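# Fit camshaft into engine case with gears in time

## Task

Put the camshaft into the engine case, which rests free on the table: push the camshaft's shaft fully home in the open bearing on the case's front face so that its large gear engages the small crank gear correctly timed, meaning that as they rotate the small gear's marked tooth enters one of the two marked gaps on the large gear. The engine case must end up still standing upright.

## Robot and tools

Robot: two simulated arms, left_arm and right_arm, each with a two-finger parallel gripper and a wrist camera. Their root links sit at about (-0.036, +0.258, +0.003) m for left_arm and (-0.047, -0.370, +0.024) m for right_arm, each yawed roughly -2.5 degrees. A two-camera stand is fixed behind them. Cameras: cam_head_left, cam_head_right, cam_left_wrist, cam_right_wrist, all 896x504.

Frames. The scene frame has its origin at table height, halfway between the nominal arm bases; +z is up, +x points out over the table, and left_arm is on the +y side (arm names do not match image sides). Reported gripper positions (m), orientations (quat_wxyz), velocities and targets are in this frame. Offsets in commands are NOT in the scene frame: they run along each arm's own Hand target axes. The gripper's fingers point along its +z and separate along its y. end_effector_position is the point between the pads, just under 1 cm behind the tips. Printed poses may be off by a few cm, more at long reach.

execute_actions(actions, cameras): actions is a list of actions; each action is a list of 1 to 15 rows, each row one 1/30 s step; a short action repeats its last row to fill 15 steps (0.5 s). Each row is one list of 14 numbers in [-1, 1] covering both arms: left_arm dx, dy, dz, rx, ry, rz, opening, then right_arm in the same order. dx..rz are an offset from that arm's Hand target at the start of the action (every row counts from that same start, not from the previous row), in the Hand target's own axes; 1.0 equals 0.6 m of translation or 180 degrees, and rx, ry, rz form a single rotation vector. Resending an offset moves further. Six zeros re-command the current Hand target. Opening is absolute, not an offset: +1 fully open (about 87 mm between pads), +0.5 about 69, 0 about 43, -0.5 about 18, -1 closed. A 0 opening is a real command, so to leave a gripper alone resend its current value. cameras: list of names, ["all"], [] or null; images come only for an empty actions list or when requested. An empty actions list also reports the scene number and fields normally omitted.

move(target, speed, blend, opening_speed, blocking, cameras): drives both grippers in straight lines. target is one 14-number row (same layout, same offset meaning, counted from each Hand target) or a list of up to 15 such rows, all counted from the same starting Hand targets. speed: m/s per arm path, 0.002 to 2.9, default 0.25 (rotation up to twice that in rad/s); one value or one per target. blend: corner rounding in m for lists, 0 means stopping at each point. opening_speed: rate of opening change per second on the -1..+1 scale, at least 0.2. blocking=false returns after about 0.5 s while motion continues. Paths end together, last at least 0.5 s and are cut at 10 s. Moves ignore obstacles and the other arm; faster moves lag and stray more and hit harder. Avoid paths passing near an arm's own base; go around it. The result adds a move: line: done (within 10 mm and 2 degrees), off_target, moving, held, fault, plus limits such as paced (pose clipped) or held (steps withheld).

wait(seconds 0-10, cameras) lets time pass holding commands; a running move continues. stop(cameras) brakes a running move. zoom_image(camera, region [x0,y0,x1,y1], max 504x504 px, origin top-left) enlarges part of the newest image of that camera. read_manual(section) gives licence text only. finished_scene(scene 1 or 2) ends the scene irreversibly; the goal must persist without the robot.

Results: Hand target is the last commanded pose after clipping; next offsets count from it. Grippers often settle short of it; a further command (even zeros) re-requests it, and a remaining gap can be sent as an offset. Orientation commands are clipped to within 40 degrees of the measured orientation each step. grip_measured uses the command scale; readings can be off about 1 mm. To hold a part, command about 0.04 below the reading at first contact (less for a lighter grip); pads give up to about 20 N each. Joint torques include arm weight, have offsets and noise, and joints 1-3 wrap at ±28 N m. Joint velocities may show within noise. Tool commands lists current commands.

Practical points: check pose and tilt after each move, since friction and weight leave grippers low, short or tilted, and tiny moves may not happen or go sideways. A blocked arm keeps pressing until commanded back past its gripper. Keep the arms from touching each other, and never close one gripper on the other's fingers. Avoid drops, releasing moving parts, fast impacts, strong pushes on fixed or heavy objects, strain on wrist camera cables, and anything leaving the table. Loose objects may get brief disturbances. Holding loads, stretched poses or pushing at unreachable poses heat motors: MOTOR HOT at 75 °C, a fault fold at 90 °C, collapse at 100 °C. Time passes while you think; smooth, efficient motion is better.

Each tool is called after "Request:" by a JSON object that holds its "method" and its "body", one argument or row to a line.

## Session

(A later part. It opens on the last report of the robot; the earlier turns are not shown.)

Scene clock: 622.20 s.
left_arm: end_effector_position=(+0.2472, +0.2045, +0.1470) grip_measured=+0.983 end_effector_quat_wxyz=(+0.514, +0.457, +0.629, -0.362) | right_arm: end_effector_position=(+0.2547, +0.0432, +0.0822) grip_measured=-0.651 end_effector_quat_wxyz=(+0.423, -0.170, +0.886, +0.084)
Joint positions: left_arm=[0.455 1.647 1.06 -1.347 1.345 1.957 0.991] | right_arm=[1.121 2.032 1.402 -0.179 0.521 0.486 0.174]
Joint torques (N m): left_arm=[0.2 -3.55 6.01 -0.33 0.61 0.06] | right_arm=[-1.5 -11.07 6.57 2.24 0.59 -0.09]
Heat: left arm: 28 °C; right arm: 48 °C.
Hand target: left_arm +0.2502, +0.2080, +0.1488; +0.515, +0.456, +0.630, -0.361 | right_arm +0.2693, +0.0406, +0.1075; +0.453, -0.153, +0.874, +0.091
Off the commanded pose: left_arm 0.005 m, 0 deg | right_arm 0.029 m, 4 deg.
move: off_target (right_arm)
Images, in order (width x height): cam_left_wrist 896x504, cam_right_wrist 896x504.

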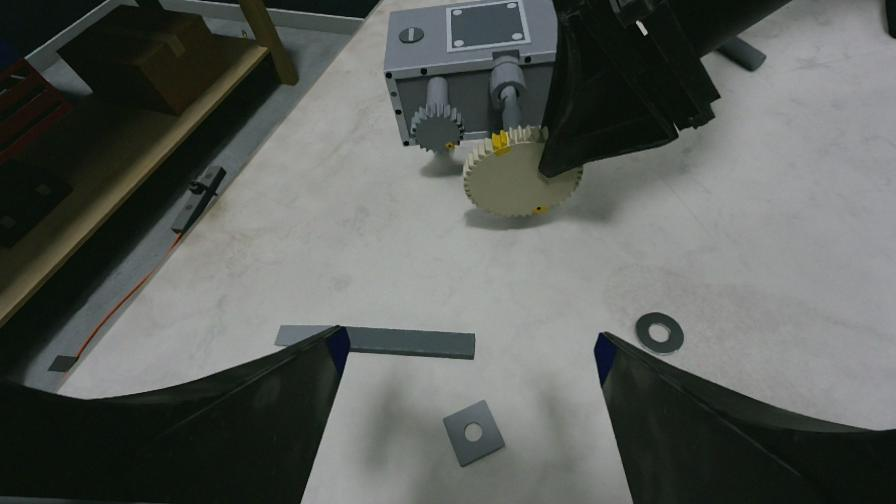

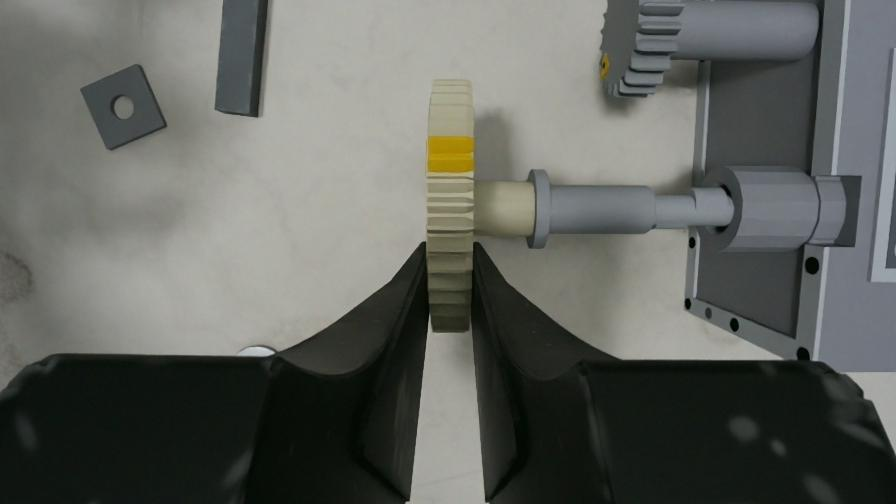

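Request:
{"method": "move", "body": {
  "target": [0,0,0,0,0,0,1,-0.0045,-0.0172,-0.0015,0,0,0,-0.85],
  "speed": 0.05,
  "cameras": ["cam_left_wrist","cam_right_wrist"]
}}

Request:
{"method": "zoom_image", "body": {
  "camera": "cam_left_wrist",
  "region": [440, 30, 600, 190]
}}

Request:
{"method": "zoom_image", "body": {
  "camera": "cam_right_wrist",
  "region": [600, 0, 896, 340]
}}

Scene clock: 630.03 s.
left_arm: end_effector_position=(+0.2472, +0.2045, +0.1470) grip_measured=+0.983 end_effector_quat_wxyz=(+0.514, +0.457, +0.629, -0.362) | right_arm: end_effector_position=(+0.2557, +0.0426, +0.0851) grip_measured=-0.651 end_effector_quat_wxyz=(+0.420, -0.173, +0.885, +0.097)
Joint positions: left_arm=[0.455 1.647 1.06 -1.347 1.345 1.957 0.991] | right_arm=[1.108 2.015 1.384 -0.16 0.487 0.476 0.174]
Joint torques (N m): left_arm=[0.14 -3.52 6.01 -0.33 0.63 0.06] | right_arm=[-2.09 -11.52 5.87 2.15 0.74 -0.16]
Heat: left arm: 28 °C; right arm: 49 °C.
Hand target: left_arm +0.2502, +0.2080, +0.1488; +0.515, +0.456, +0.630, -0.361 | right_arm +0.2737, +0.0311, +0.1100; +0.453, -0.153, +0.874, +0.091
Off the commanded pose: left_arm 0.005 m, 0 deg | right_arm 0.033 m, 5 deg.
move: off_target (right_arm)
Images, in order (width x height): cam_left_wrist 896x504, cam_right_wrist 896x504.

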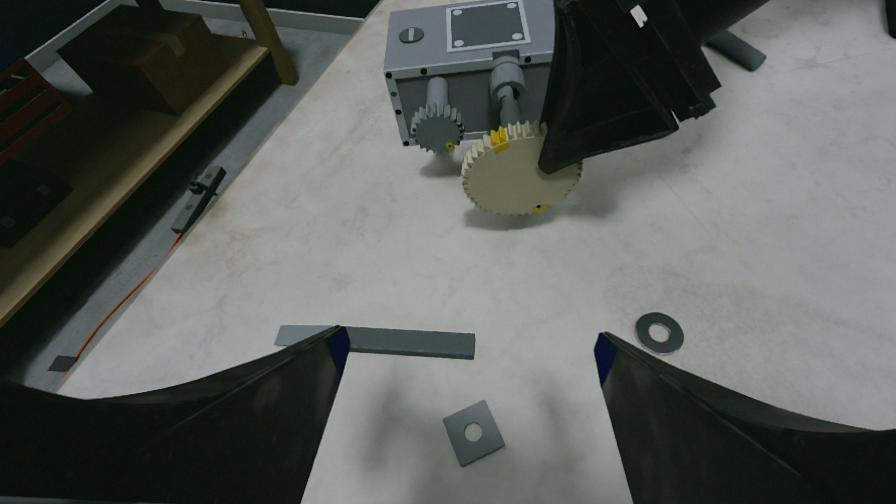

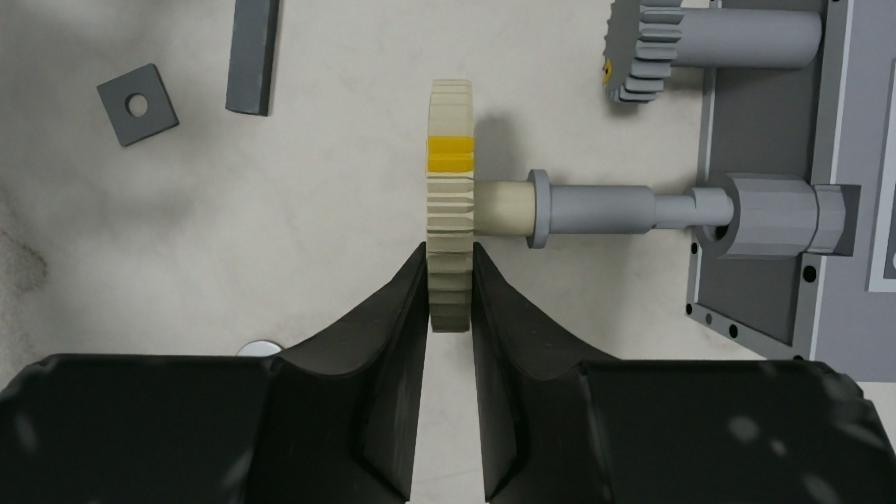

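Scaled by 3.150 from the camera's 896x504 image, which has a finer 1280x720 frame.

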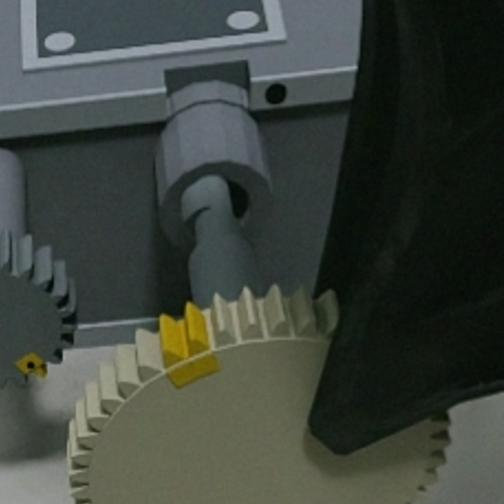

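Scaled by 1.482 from the camera's 896x504 image, which has a finer 1280x720 frame.

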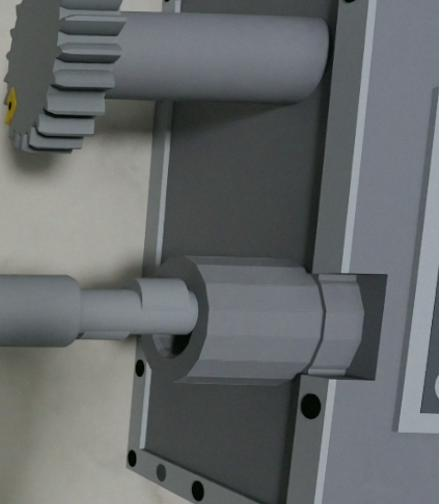

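Request:
{"method": "move", "body": {
  "target": [0,0,0,0,0,0,1,0.0105,0.0203,0.0052,0,0,0,-0.85],
  "speed": 0.05,
  "cameras": ["cam_left_wrist","cam_right_wrist"]
}}

Request:
{"method": "zoom_image", "body": {
  "camera": "cam_left_wrist",
  "region": [440, 30, 600, 190]
}}

Request:
{"method": "zoom_image", "body": {
  "camera": "cam_right_wrist",
  "region": [600, 0, 896, 340]
}}

Scene clock: 651.50 s.
left_arm: end_effector_position=(+0.2472, +0.2045, +0.1470) grip_measured=+0.983 end_effector_quat_wxyz=(+0.514, +0.457, +0.629, -0.362) | right_arm: end_effector_position=(+0.2557, +0.0426, +0.0851) grip_measured=-0.651 end_effector_quat_wxyz=(+0.420, -0.174, +0.885, +0.097)
Joint positions: left_arm=[0.455 1.647 1.06 -1.347 1.345 1.957 0.991] | right_arm=[1.108 2.015 1.384 -0.16 0.487 0.476 0.174]
Joint torques (N m): left_arm=[0.17 -3.54 6.04 -0.34 0.62 0.06] | right_arm=[-0.29 -9.09 7.98 2.17 0.88 0.03]
Heat: left arm: 28 °C; right arm: 50 °C.
Hand target: left_arm +0.2502, +0.2080, +0.1488; +0.515, +0.456, +0.630, -0.361 | right_arm +0.2684, +0.0423, +0.1033; +0.453, -0.153, +0.874, +0.091
Off the commanded pose: left_arm 0.005 m, 0 deg | right_arm 0.022 m, 5 deg.
move: off_target (right_arm)
Images, in order (width x height): cam_left_wrist 896x504, cam_right_wrist 896x504.

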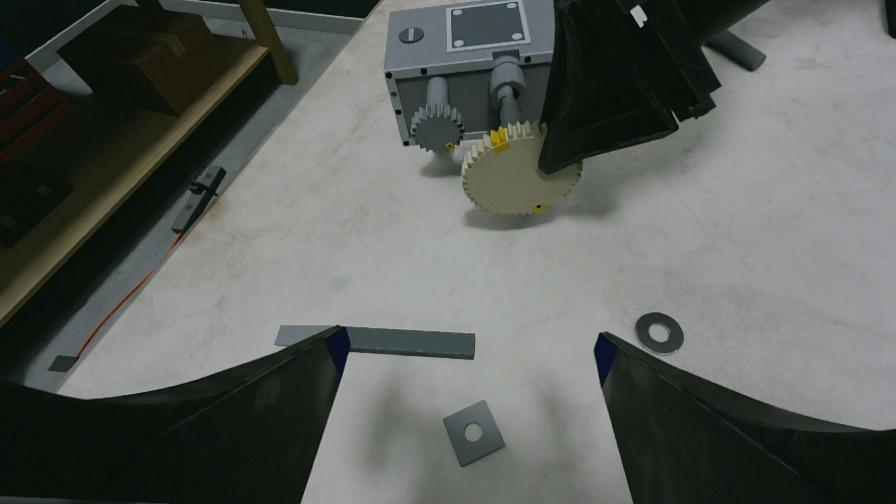

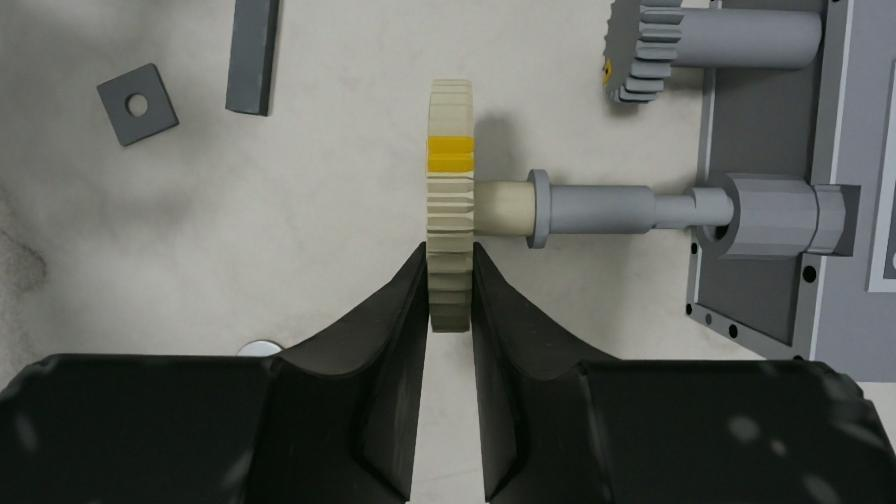

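Scaled by 3.150 from the camera's 896x504 image, which has a finer 1280x720 frame.

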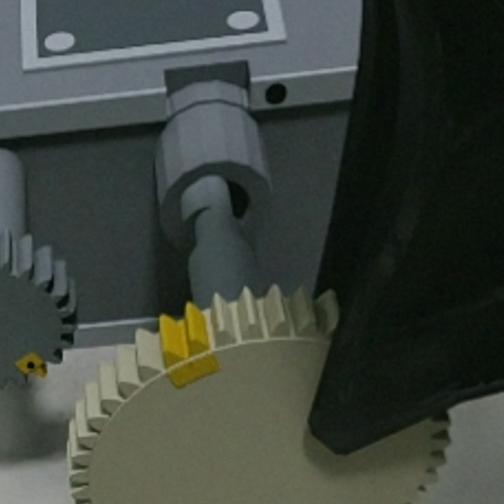

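Scaled by 1.482 from the camera's 896x504 image, which has a finer 1280x720 frame.

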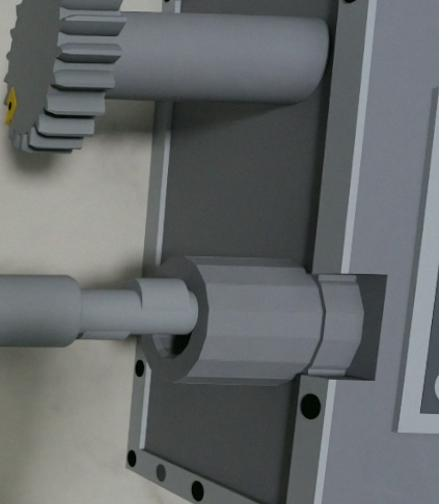

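Request:
{"method": "move", "body": {
  "target": [
    [0,0,0,0,0,0,1,0.001,0.1007,-0.0043,0,0,0,-0.85],
    [0,0,0,0,0,0,1,-0.0003,0.0272,-0.005,0,0,0,-0.85]
  ],
  "speed": 0.08,
  "cameras": ["cam_left_wrist","cam_right_wrist"]
}}

Request:
{"method": "zoom_image", "body": {
  "camera": "cam_left_wrist",
  "region": [440, 30, 600, 190]
}}

Request:
{"method": "zoom_image", "body": {
  "camera": "cam_right_wrist",
  "region": [600, 0, 896, 340]
}}

Scene clock: 673.83 s.
left_arm: end_effector_position=(+0.2472, +0.2045, +0.1470) grip_measured=+0.983 end_effector_quat_wxyz=(+0.514, +0.457, +0.629, -0.362) | right_arm: end_effector_position=(+0.2539, +0.0511, +0.0794) grip_measured=-0.651 end_effector_quat_wxyz=(+0.427, -0.165, +0.886, +0.068)
Joint positions: left_arm=[0.455 1.647 1.06 -1.347 1.345 1.957 0.991] | right_arm=[1.143 2.077 1.463 -0.221 0.567 0.509 0.174]
Joint torques (N m): left_arm=[0.17 -3.56 6.02 -0.33 0.62 0.06] | right_arm=[-0.38 -11.74 5.97 2.31 0.4 -0.05]
Heat: left arm: 29 °C; right arm: 46 °C.
Hand target: left_arm +0.2502, +0.2080, +0.1488; +0.515, +0.456, +0.630, -0.361 | right_arm +0.2604, +0.0567, +0.1056; +0.453, -0.153, +0.874, +0.091
Off the commanded pose: left_arm 0.005 m, 0 deg | right_arm 0.028 m, 4 deg.
move: off_target (right_arm)
Images, in order (width x height): cam_left_wrist 896x504, cam_right_wrist 896x504.

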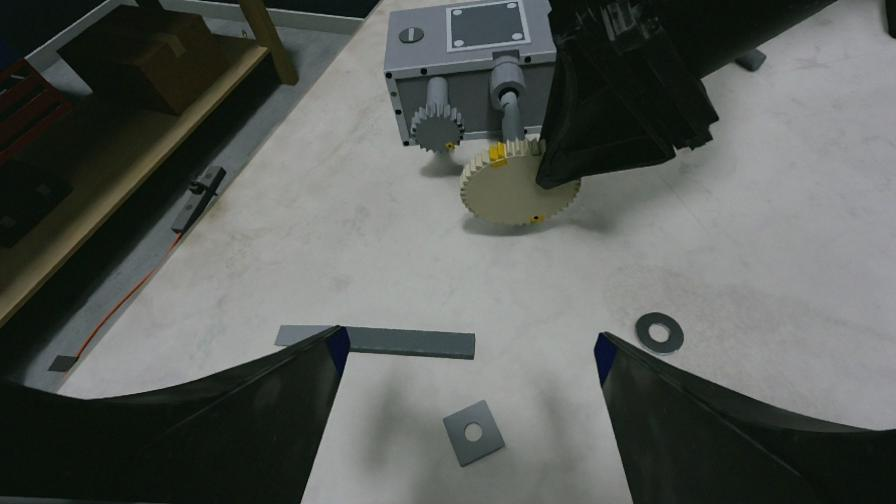

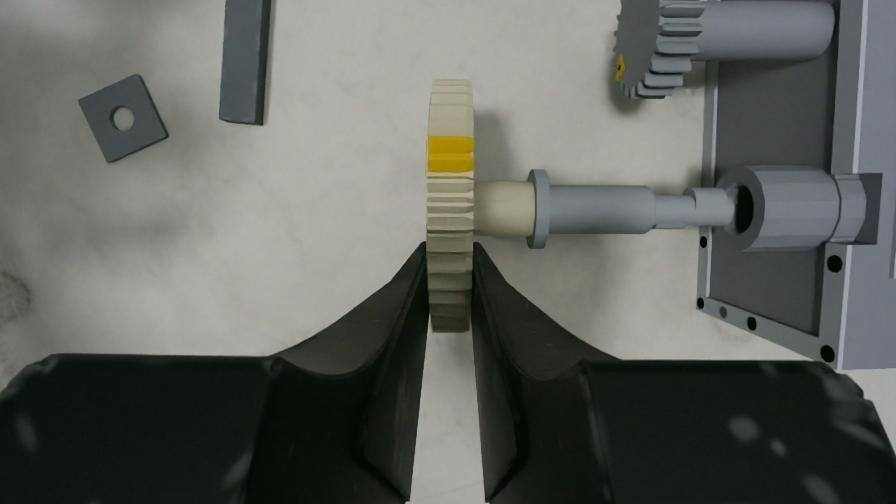

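Scaled by 3.150 from the camera's 896x504 image, which has a finer 1280x720 frame.

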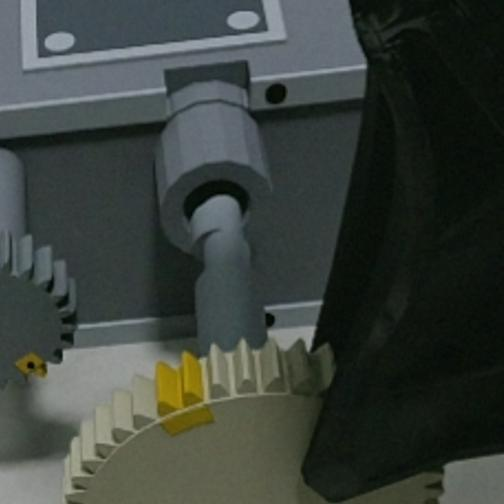

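Scaled by 1.482 from the camera's 896x504 image, which has a finer 1280x720 frame.

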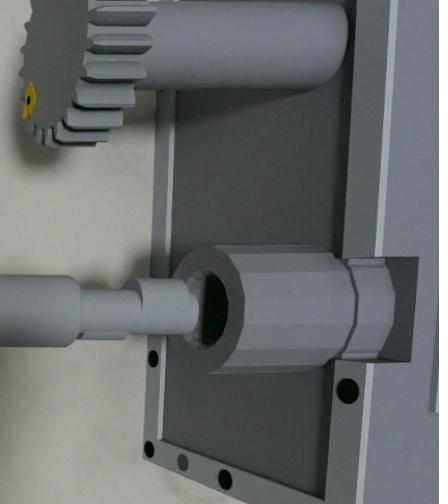

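Request:
{"method": "move", "body": {
  "target": [0,0,0,0,0,0,1,-0.0037,-0.0167,-0.0025,0,0,0,-0.85],
  "speed": 0.04,
  "cameras": ["cam_left_wrist","cam_right_wrist"]
}}

Request:
{"method": "zoom_image", "body": {
  "camera": "cam_left_wrist",
  "region": [440, 30, 600, 190]
}}

Request:
{"method": "zoom_image", "body": {
  "camera": "cam_right_wrist",
  "region": [600, 0, 896, 340]
}}

Scene clock: 680.83 s.
left_arm: end_effector_position=(+0.2472, +0.2045, +0.1470) grip_measured=+0.983 end_effector_quat_wxyz=(+0.514, +0.457, +0.629, -0.362) | right_arm: end_effector_position=(+0.2547, +0.0441, +0.0812) grip_measured=-0.651 end_effector_quat_wxyz=(+0.426, -0.168, +0.886, +0.070)
Joint positions: left_arm=[0.455 1.647 1.06 -1.347 1.345 1.957 0.991] | right_arm=[1.131 2.05 1.429 -0.207 0.553 0.495 0.174]
Joint torques (N m): left_arm=[0.17 -3.56 6.02 -0.33 0.62 0.06] | right_arm=[-0.87 -11.67 5.97 2.32 0.41 -0.07]
Heat: left arm: 29 °C; right arm: 48 °C.
Hand target: left_arm +0.2502, +0.2080, +0.1488; +0.515, +0.456, +0.630, -0.361 | right_arm +0.2641, +0.0474, +0.1082; +0.453, -0.153, +0.874, +0.091
Off the commanded pose: left_arm 0.005 m, 0 deg | right_arm 0.029 m, 5 deg.
move: off_target (right_arm)
Images, in order (width x height): cam_left_wrist 896x504, cam_right_wrist 896x504.

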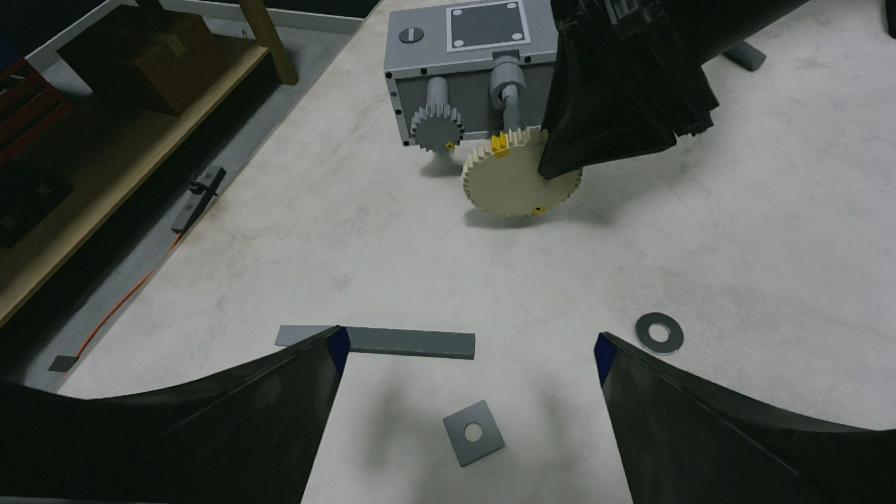

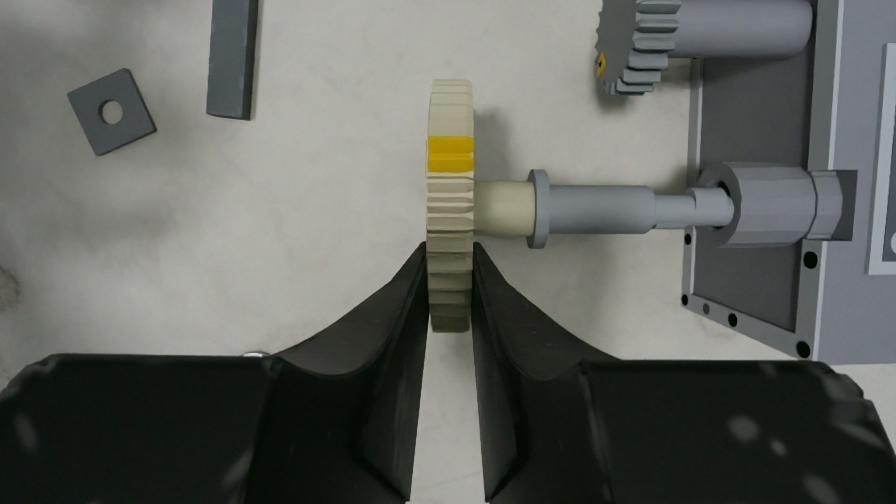

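Scaled by 3.150 from the camera's 896x504 image, which has a finer 1280x720 frame.

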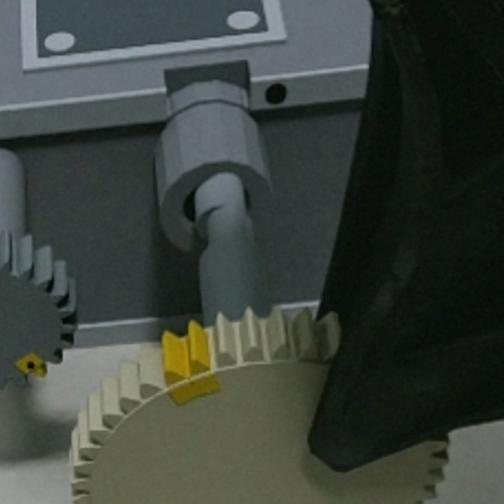

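Scaled by 1.482 from the camera's 896x504 image, which has a finer 1280x720 frame.

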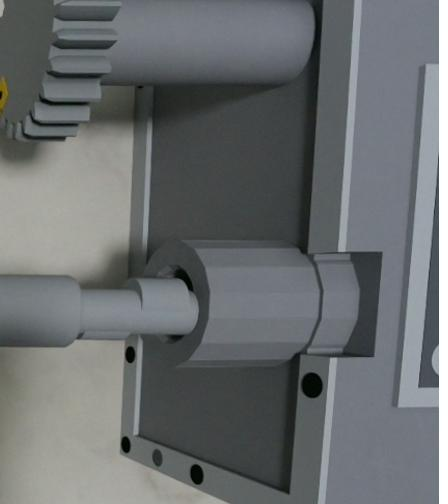

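Request:
{"method": "move", "body": {
  "target": [0,0,0,0,0,0,1,-0.0017,-0.0168,0.0003,0,0,0,-0.85],
  "speed": 0.04,
  "cameras": ["cam_left_wrist","cam_right_wrist"]
}}

Request:
{"method": "zoom_image", "body": {
  "camera": "cam_left_wrist",
  "region": [440, 30, 600, 190]
}}

Request:
{"method": "zoom_image", "body": {
  "camera": "cam_right_wrist",
  "region": [600, 0, 896, 340]
}}

Scene clock: 688.70 s.
left_arm: end_effector_position=(+0.2472, +0.2045, +0.1470) grip_measured=+0.983 end_effector_quat_wxyz=(+0.514, +0.457, +0.629, -0.362) | right_arm: end_effector_position=(+0.2543, +0.0430, +0.0829) grip_measured=-0.651 end_effector_quat_wxyz=(+0.423, -0.171, +0.886, +0.085)
Joint positions: left_arm=[0.455 1.647 1.06 -1.347 1.345 1.957 0.991] | right_arm=[1.121 2.028 1.399 -0.178 0.519 0.486 0.174]
Joint torques (N m): left_arm=[0.16 -3.55 6.02 -0.34 0.63 0.06] | right_arm=[-1.61 -11.62 5.87 2.21 0.61 -0.11]
Heat: left arm: 29 °C; right arm: 48 °C.
Hand target: left_arm +0.2502, +0.2080, +0.1488; +0.515, +0.456, +0.630, -0.361 | right_arm +0.2682, +0.0382, +0.1086; +0.453, -0.153, +0.874, +0.091
Off the commanded pose: left_arm 0.005 m, 0 deg | right_arm 0.030 m, 4 deg.
move: off_target (right_arm)
Images, in order (width x height): cam_left_wrist 896x504, cam_right_wrist 896x504.

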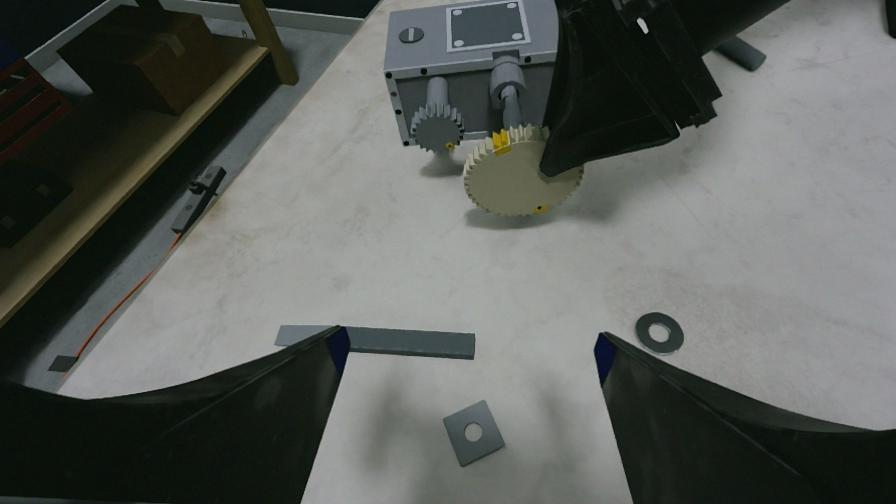

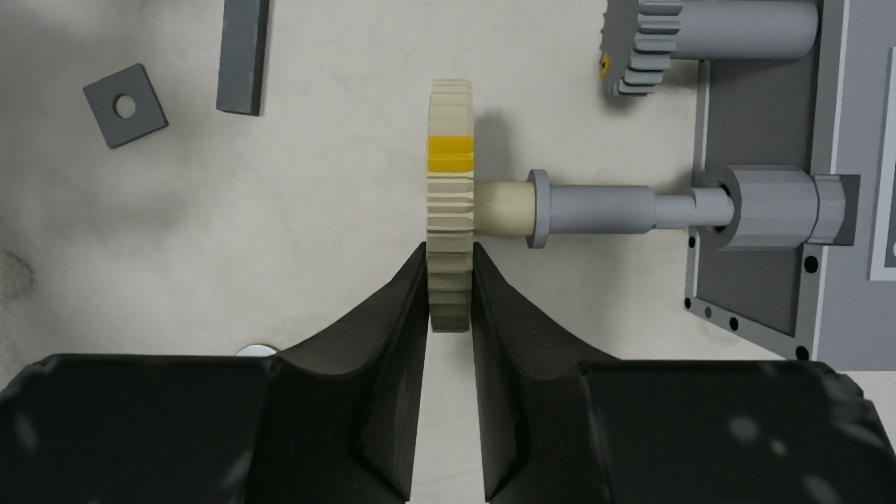

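Scaled by 3.150 from the camera's 896x504 image, which has a finer 1280x720 frame.

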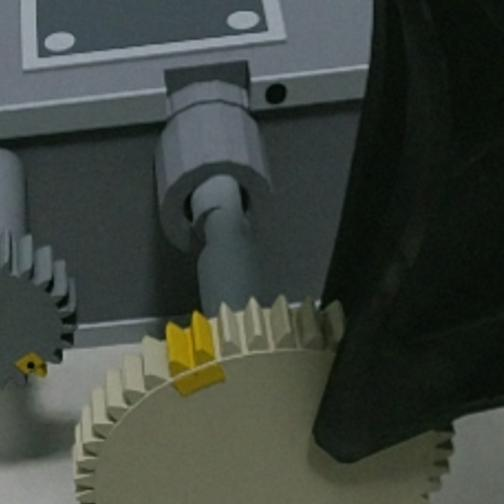

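Scaled by 1.482 from the camera's 896x504 image, which has a finer 1280x720 frame.

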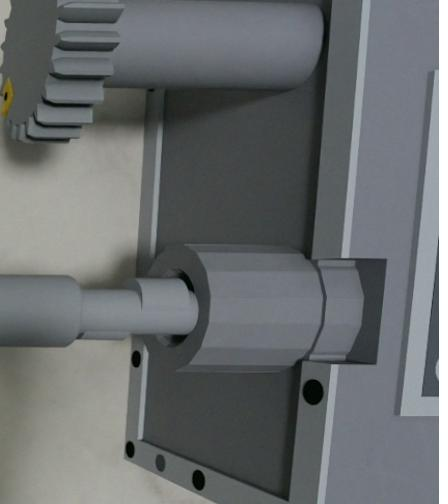

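Request:
{"method": "zoom_image", "body": {
  "camera": "cam_right_wrist",
  "region": [520, 160, 760, 260]
}}

Request:
{"method": "zoom_image", "body": {
  "camera": "cam_left_wrist",
  "region": [480, 60, 540, 140]
}}

Scaled by 2.100 from the camera's 896x504 image, which has a finer 1280x720 frame.

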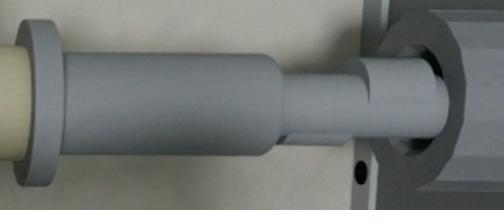

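Scaled by 6.300 from the camera's 896x504 image, which has a finer 1280x720 frame.

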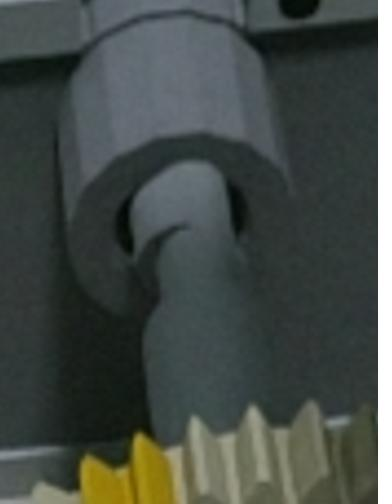

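Request:
{"method": "move", "body": {
  "target": [
    [0,0,0,0,0,0,1,0.001,0.1007,-0.0043,0,0,0,-0.85],
    [0,0,0,0,0,0,1,0.0018,0.0336,-0.0011,0,0,0,-0.85]
  ],
  "speed": 0.08,
  "cameras": ["cam_left_wrist","cam_right_wrist"]
}}

Request:
{"method": "zoom_image", "body": {
  "camera": "cam_left_wrist",
  "region": [480, 60, 540, 140]
}}

Request:
{"method": "zoom_image", "body": {
  "camera": "cam_right_wrist",
  "region": [640, 140, 800, 280]
}}

Scene clock: 749.60 s.
left_arm: end_effector_position=(+0.2472, +0.2045, +0.1470) grip_measured=+0.983 end_effector_quat_wxyz=(+0.514, +0.457, +0.629, -0.362) | right_arm: end_effector_position=(+0.2537, +0.0508, +0.0819) grip_measured=-0.651 end_effector_quat_wxyz=(+0.427, -0.165, +0.886, +0.067)
Joint positions: left_arm=[0.455 1.647 1.06 -1.347 1.345 1.957 0.991] | right_arm=[1.143 2.072 1.467 -0.231 0.567 0.509 0.174]
Joint torques (N m): left_arm=[0.18 -3.54 6.04 -0.33 0.62 0.06] | right_arm=[-0.25 -11.78 6.16 2.29 0.42 -0.08]
Heat: left arm: 29 °C; right arm: 49 °C.
Hand target: left_arm +0.2502, +0.2080, +0.1488; +0.515, +0.456, +0.630, -0.361 | right_arm +0.2601, +0.0567, +0.1086; +0.453, -0.153, +0.874, +0.092
Off the commanded pose: left_arm 0.005 m, 0 deg | right_arm 0.028 m, 5 deg.
move: off_target (right_arm)
Images, in order (width x height): cam_left_wrist 896x504, cam_right_wrist 896x504.

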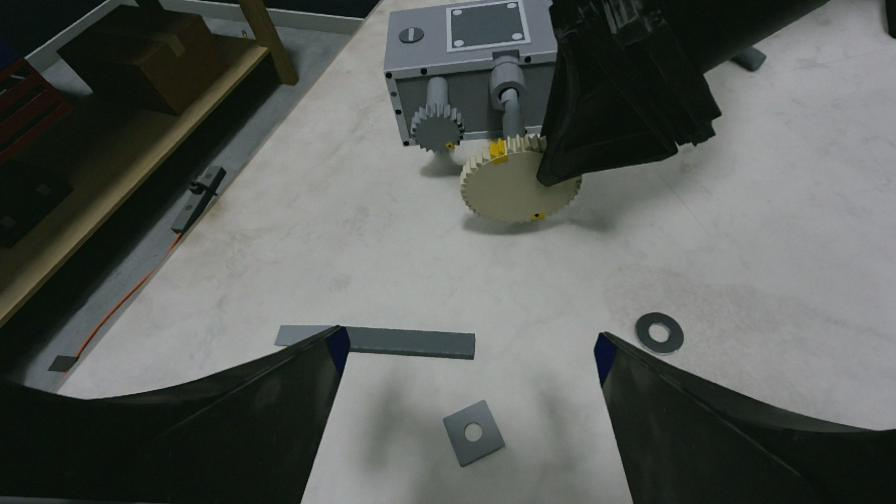

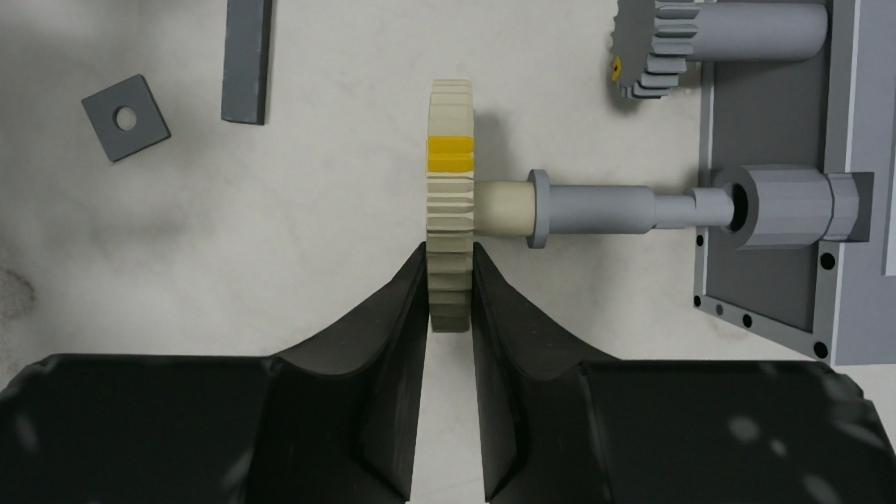

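Scaled by 6.300 from the camera's 896x504 image, which has a finer 1280x720 frame.

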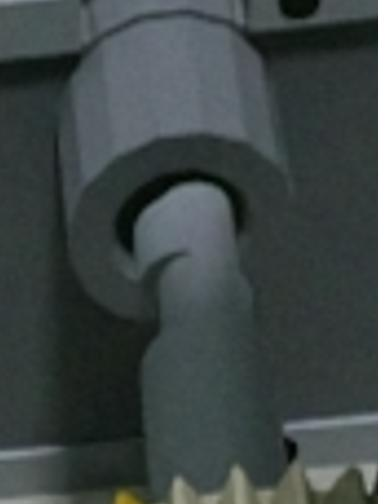

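Scaled by 3.150 from the camera's 896x504 image, which has a finer 1280x720 frame.

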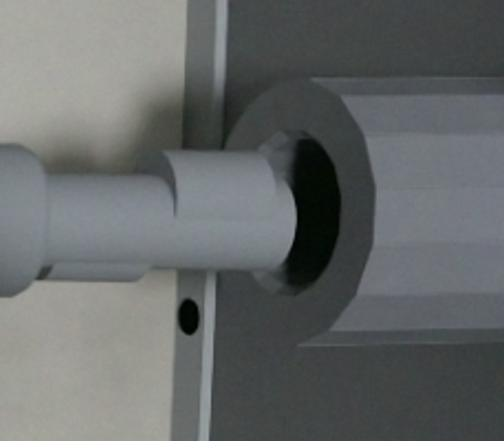

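Request:
{"method": "move", "body": {
  "target": [0,0,0,0,0,0,1,0.004,-0.0135,0.0027,0,0,0,-0.85],
  "speed": 0.04,
  "cameras": ["cam_left_wrist","cam_right_wrist"]
}}

Request:
{"method": "zoom_image", "body": {
  "camera": "cam_left_wrist",
  "region": [480, 60, 540, 140]
}}

Request:
{"method": "zoom_image", "body": {
  "camera": "cam_right_wrist",
  "region": [640, 140, 800, 280]
}}

Scene clock: 762.93 s.
left_arm: end_effector_position=(+0.2472, +0.2045, +0.1470) grip_measured=+0.983 end_effector_quat_wxyz=(+0.514, +0.457, +0.629, -0.362) | right_arm: end_effector_position=(+0.2540, +0.0447, +0.0778) grip_measured=-0.651 end_effector_quat_wxyz=(+0.426, -0.168, +0.886, +0.068)
Joint positions: left_arm=[0.455 1.647 1.06 -1.347 1.345 1.957 0.991] | right_arm=[1.134 2.058 1.429 -0.203 0.557 0.498 0.174]
Joint torques (N m): left_arm=[0.18 -3.55 6.01 -0.34 0.63 0.06] | right_arm=[-0.73 -11.82 6.01 2.31 0.41 -0.06]
Heat: left arm: 29 °C; right arm: 52 °C.
Hand target: left_arm +0.2502, +0.2080, +0.1488; +0.515, +0.456, +0.630, -0.361 | right_arm +0.2630, +0.0490, +0.1055; +0.453, -0.153, +0.874, +0.091
Off the commanded pose: left_arm 0.005 m, 0 deg | right_arm 0.029 m, 5 deg.
move: off_target (right_arm)
Images, in order (width x height): cam_left_wrist 896x504, cam_right_wrist 896x504.

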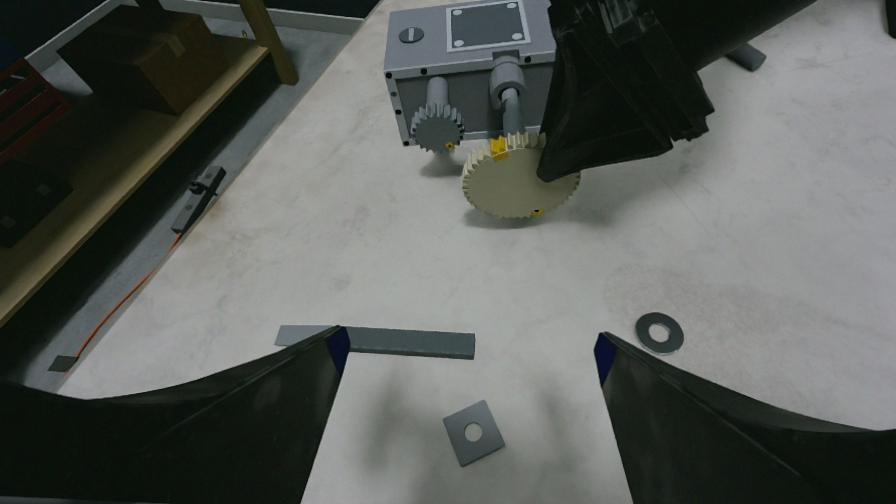

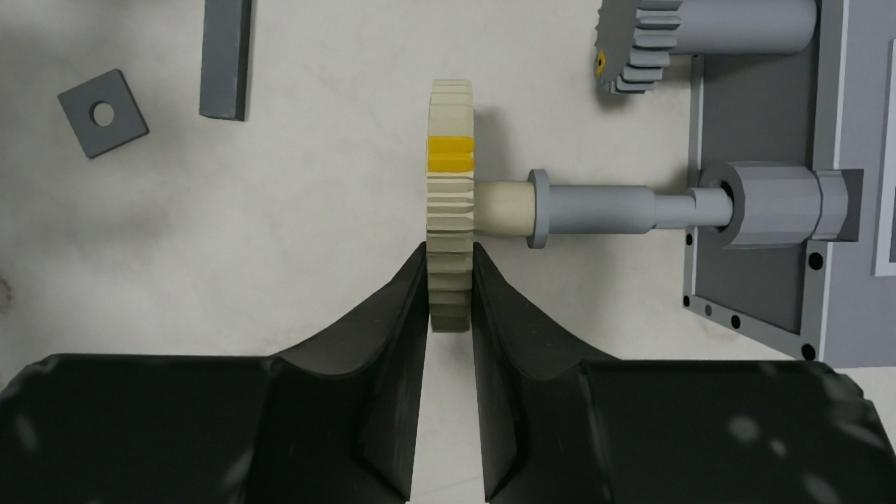

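Scaled by 6.300 from the camera's 896x504 image, which has a finer 1280x720 frame.

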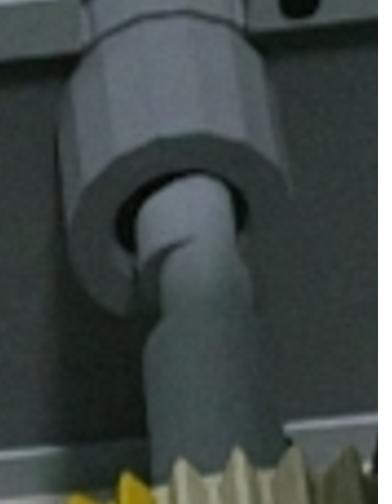

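Scaled by 3.150 from the camera's 896x504 image, which has a finer 1280x720 frame.

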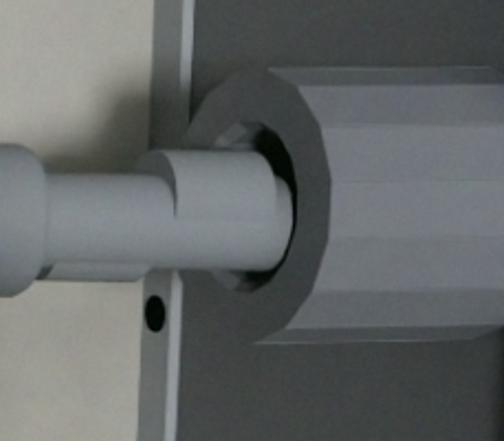

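Request:
{"method": "move", "body": {
  "target": [0,0,0,0,0,0,1,-0.0005,-0.0167,0.0002,0,0,0,-0.85],
  "speed": 0.04,
  "cameras": ["cam_left_wrist","cam_right_wrist"]
}}

Request:
{"method": "zoom_image", "body": {
  "camera": "cam_left_wrist",
  "region": [480, 60, 540, 140]
}}

Request:
{"method": "zoom_image", "body": {
  "camera": "cam_right_wrist",
  "region": [640, 140, 800, 280]
}}

Scene clock: 767.80 s.
left_arm: end_effector_position=(+0.2472, +0.2045, +0.1470) grip_measured=+0.983 end_effector_quat_wxyz=(+0.514, +0.457, +0.629, -0.362) | right_arm: end_effector_position=(+0.2579, +0.0359, +0.0781) grip_measured=-0.651 end_effector_quat_wxyz=(+0.425, -0.167, +0.887, +0.070)
Joint positions: left_arm=[0.455 1.647 1.06 -1.347 1.345 1.957 0.991] | right_arm=[1.114 2.034 1.392 -0.182 0.539 0.484 0.174]
Joint torques (N m): left_arm=[0.18 -3.54 6.01 -0.33 0.62 0.07] | right_arm=[-0.58 -11.56 6.04 2.32 0.43 -0.07]
Heat: left arm: 29 °C; right arm: 52 °C.
Hand target: left_arm +0.2502, +0.2080, +0.1488; +0.515, +0.456, +0.630, -0.361 | right_arm +0.2666, +0.0397, +0.1054; +0.453, -0.153, +0.874, +0.091
Off the commanded pose: left_arm 0.005 m, 0 deg | right_arm 0.029 m, 5 deg.
move: off_target (right_arm)
Images, in order (width x height): cam_left_wrist 896x504, cam_right_wrist 896x504.

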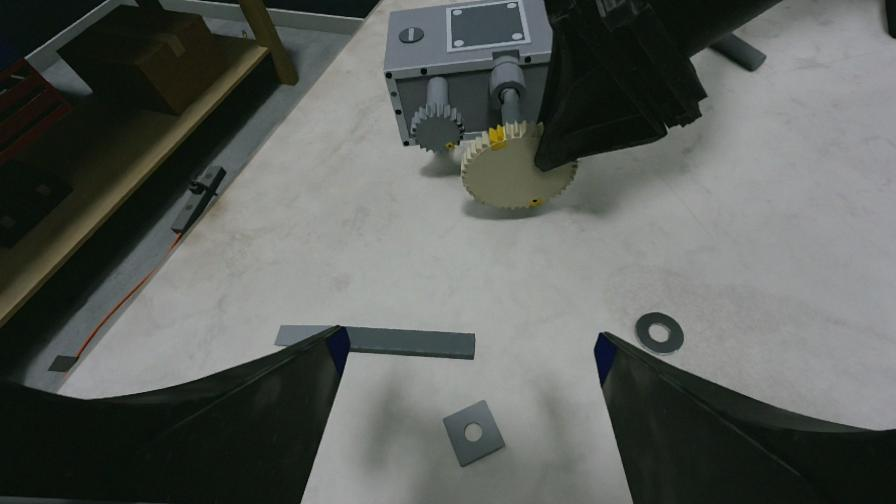

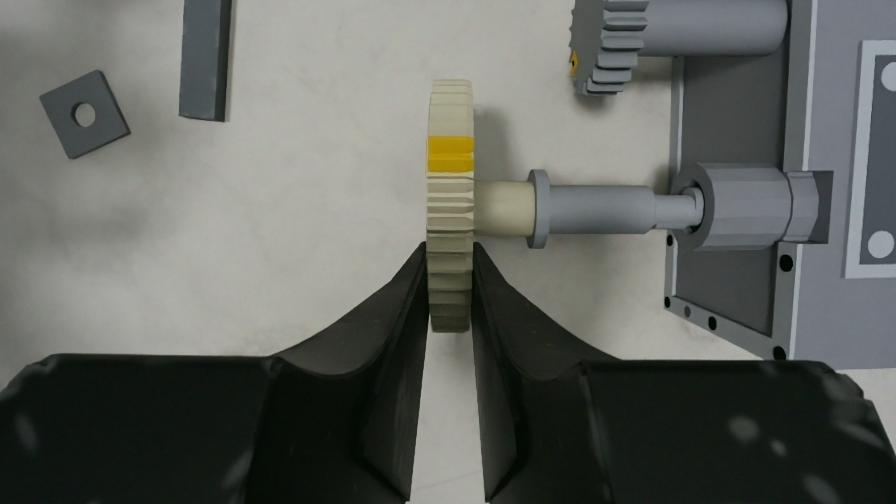

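Scaled by 6.300 from the camera's 896x504 image, which has a finer 1280x720 frame.

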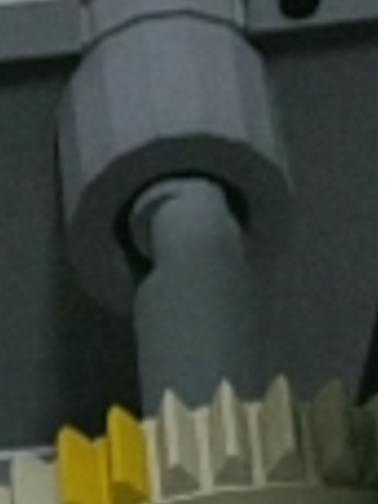

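Scaled by 3.150 from the camera's 896x504 image, which has a finer 1280x720 frame.

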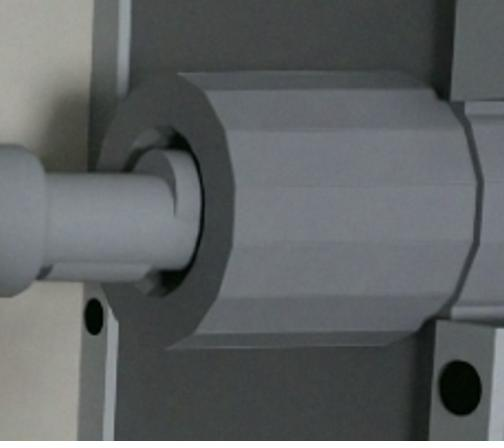

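Request:
{"method": "move", "body": {
  "target": [0,0,0,0,0,0,1,-0.0012,-0.02,0.001,0,0,0,-0.85],
  "speed": 0.04,
  "cameras": ["cam_left_wrist","cam_right_wrist"]
}}

Request:
{"method": "zoom_image", "body": {
  "camera": "cam_left_wrist",
  "region": [480, 60, 540, 140]
}}

Request:
{"method": "zoom_image", "body": {
  "camera": "cam_right_wrist",
  "region": [620, 140, 780, 280]
}}

Scene clock: 780.30 s.
left_arm: end_effector_position=(+0.2472, +0.2045, +0.1470) grip_measured=+0.983 end_effector_quat_wxyz=(+0.514, +0.457, +0.629, -0.362) | right_arm: end_effector_position=(+0.2628, +0.0247, +0.0781) grip_measured=-0.651 end_effector_quat_wxyz=(+0.424, -0.167, +0.887, +0.070)
Joint positions: left_arm=[0.455 1.647 1.06 -1.347 1.345 1.957 0.991] | right_arm=[1.091 2.009 1.353 -0.16 0.524 0.466 0.174]
Joint torques (N m): left_arm=[0.17 -3.55 6.02 -0.33 0.63 0.06] | right_arm=[-0.66 -11.58 6.04 2.36 0.42 -0.07]
Heat: left arm: 29 °C; right arm: 50 °C.
Hand target: left_arm +0.2502, +0.2080, +0.1488; +0.515, +0.456, +0.630, -0.361 | right_arm +0.2717, +0.0288, +0.1053; +0.453, -0.153, +0.874, +0.091
Off the commanded pose: left_arm 0.005 m, 0 deg | right_arm 0.029 m, 5 deg.
move: off_target (right_arm)
Images, in order (width x height): cam_left_wrist 896x504, cam_right_wrist 896x504.

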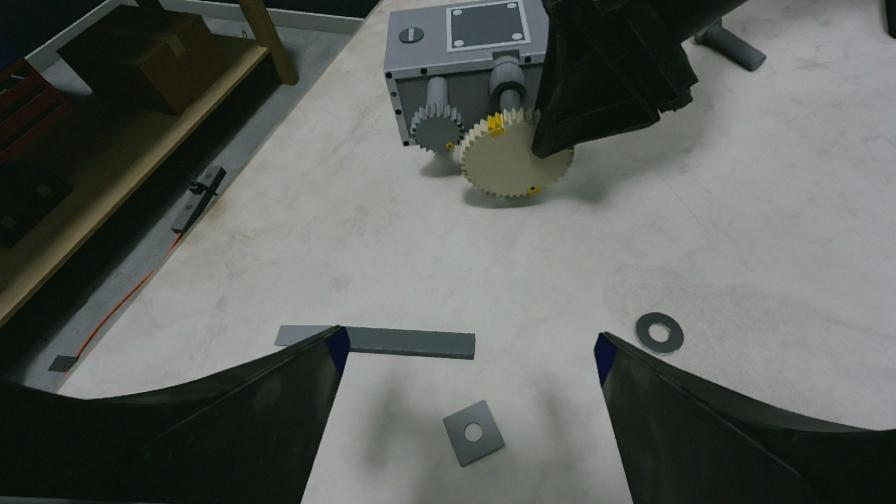

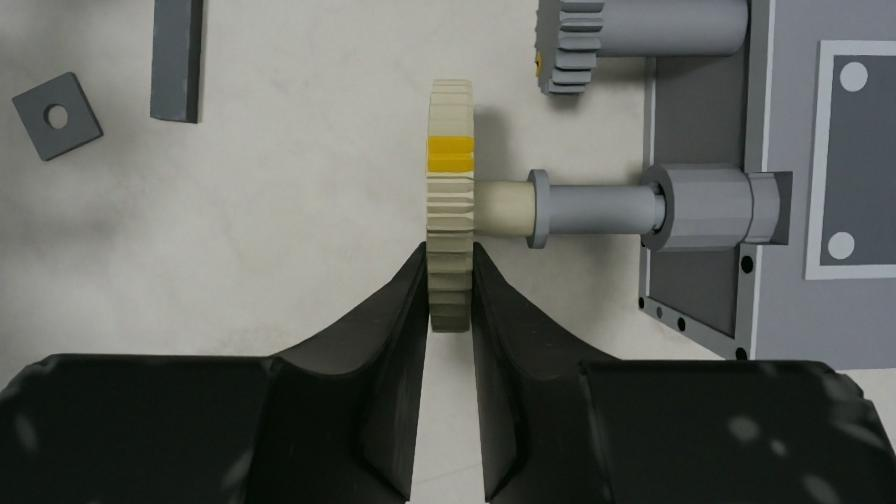

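Scaled by 6.300 from the camera's 896x504 image, which has a finer 1280x720 frame.

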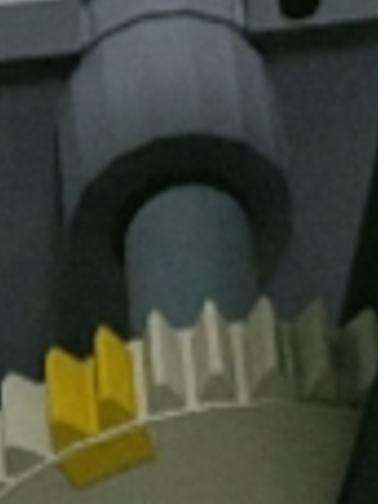

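Scaled by 3.150 from the camera's 896x504 image, which has a finer 1280x720 frame.

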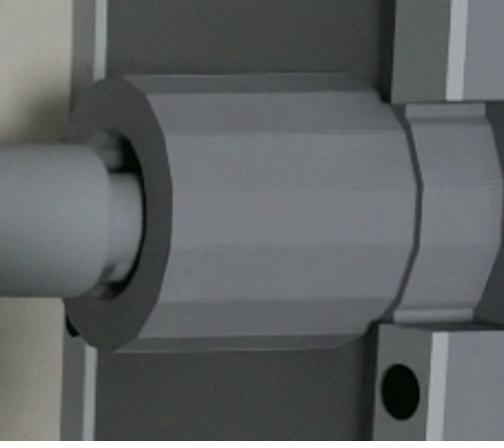

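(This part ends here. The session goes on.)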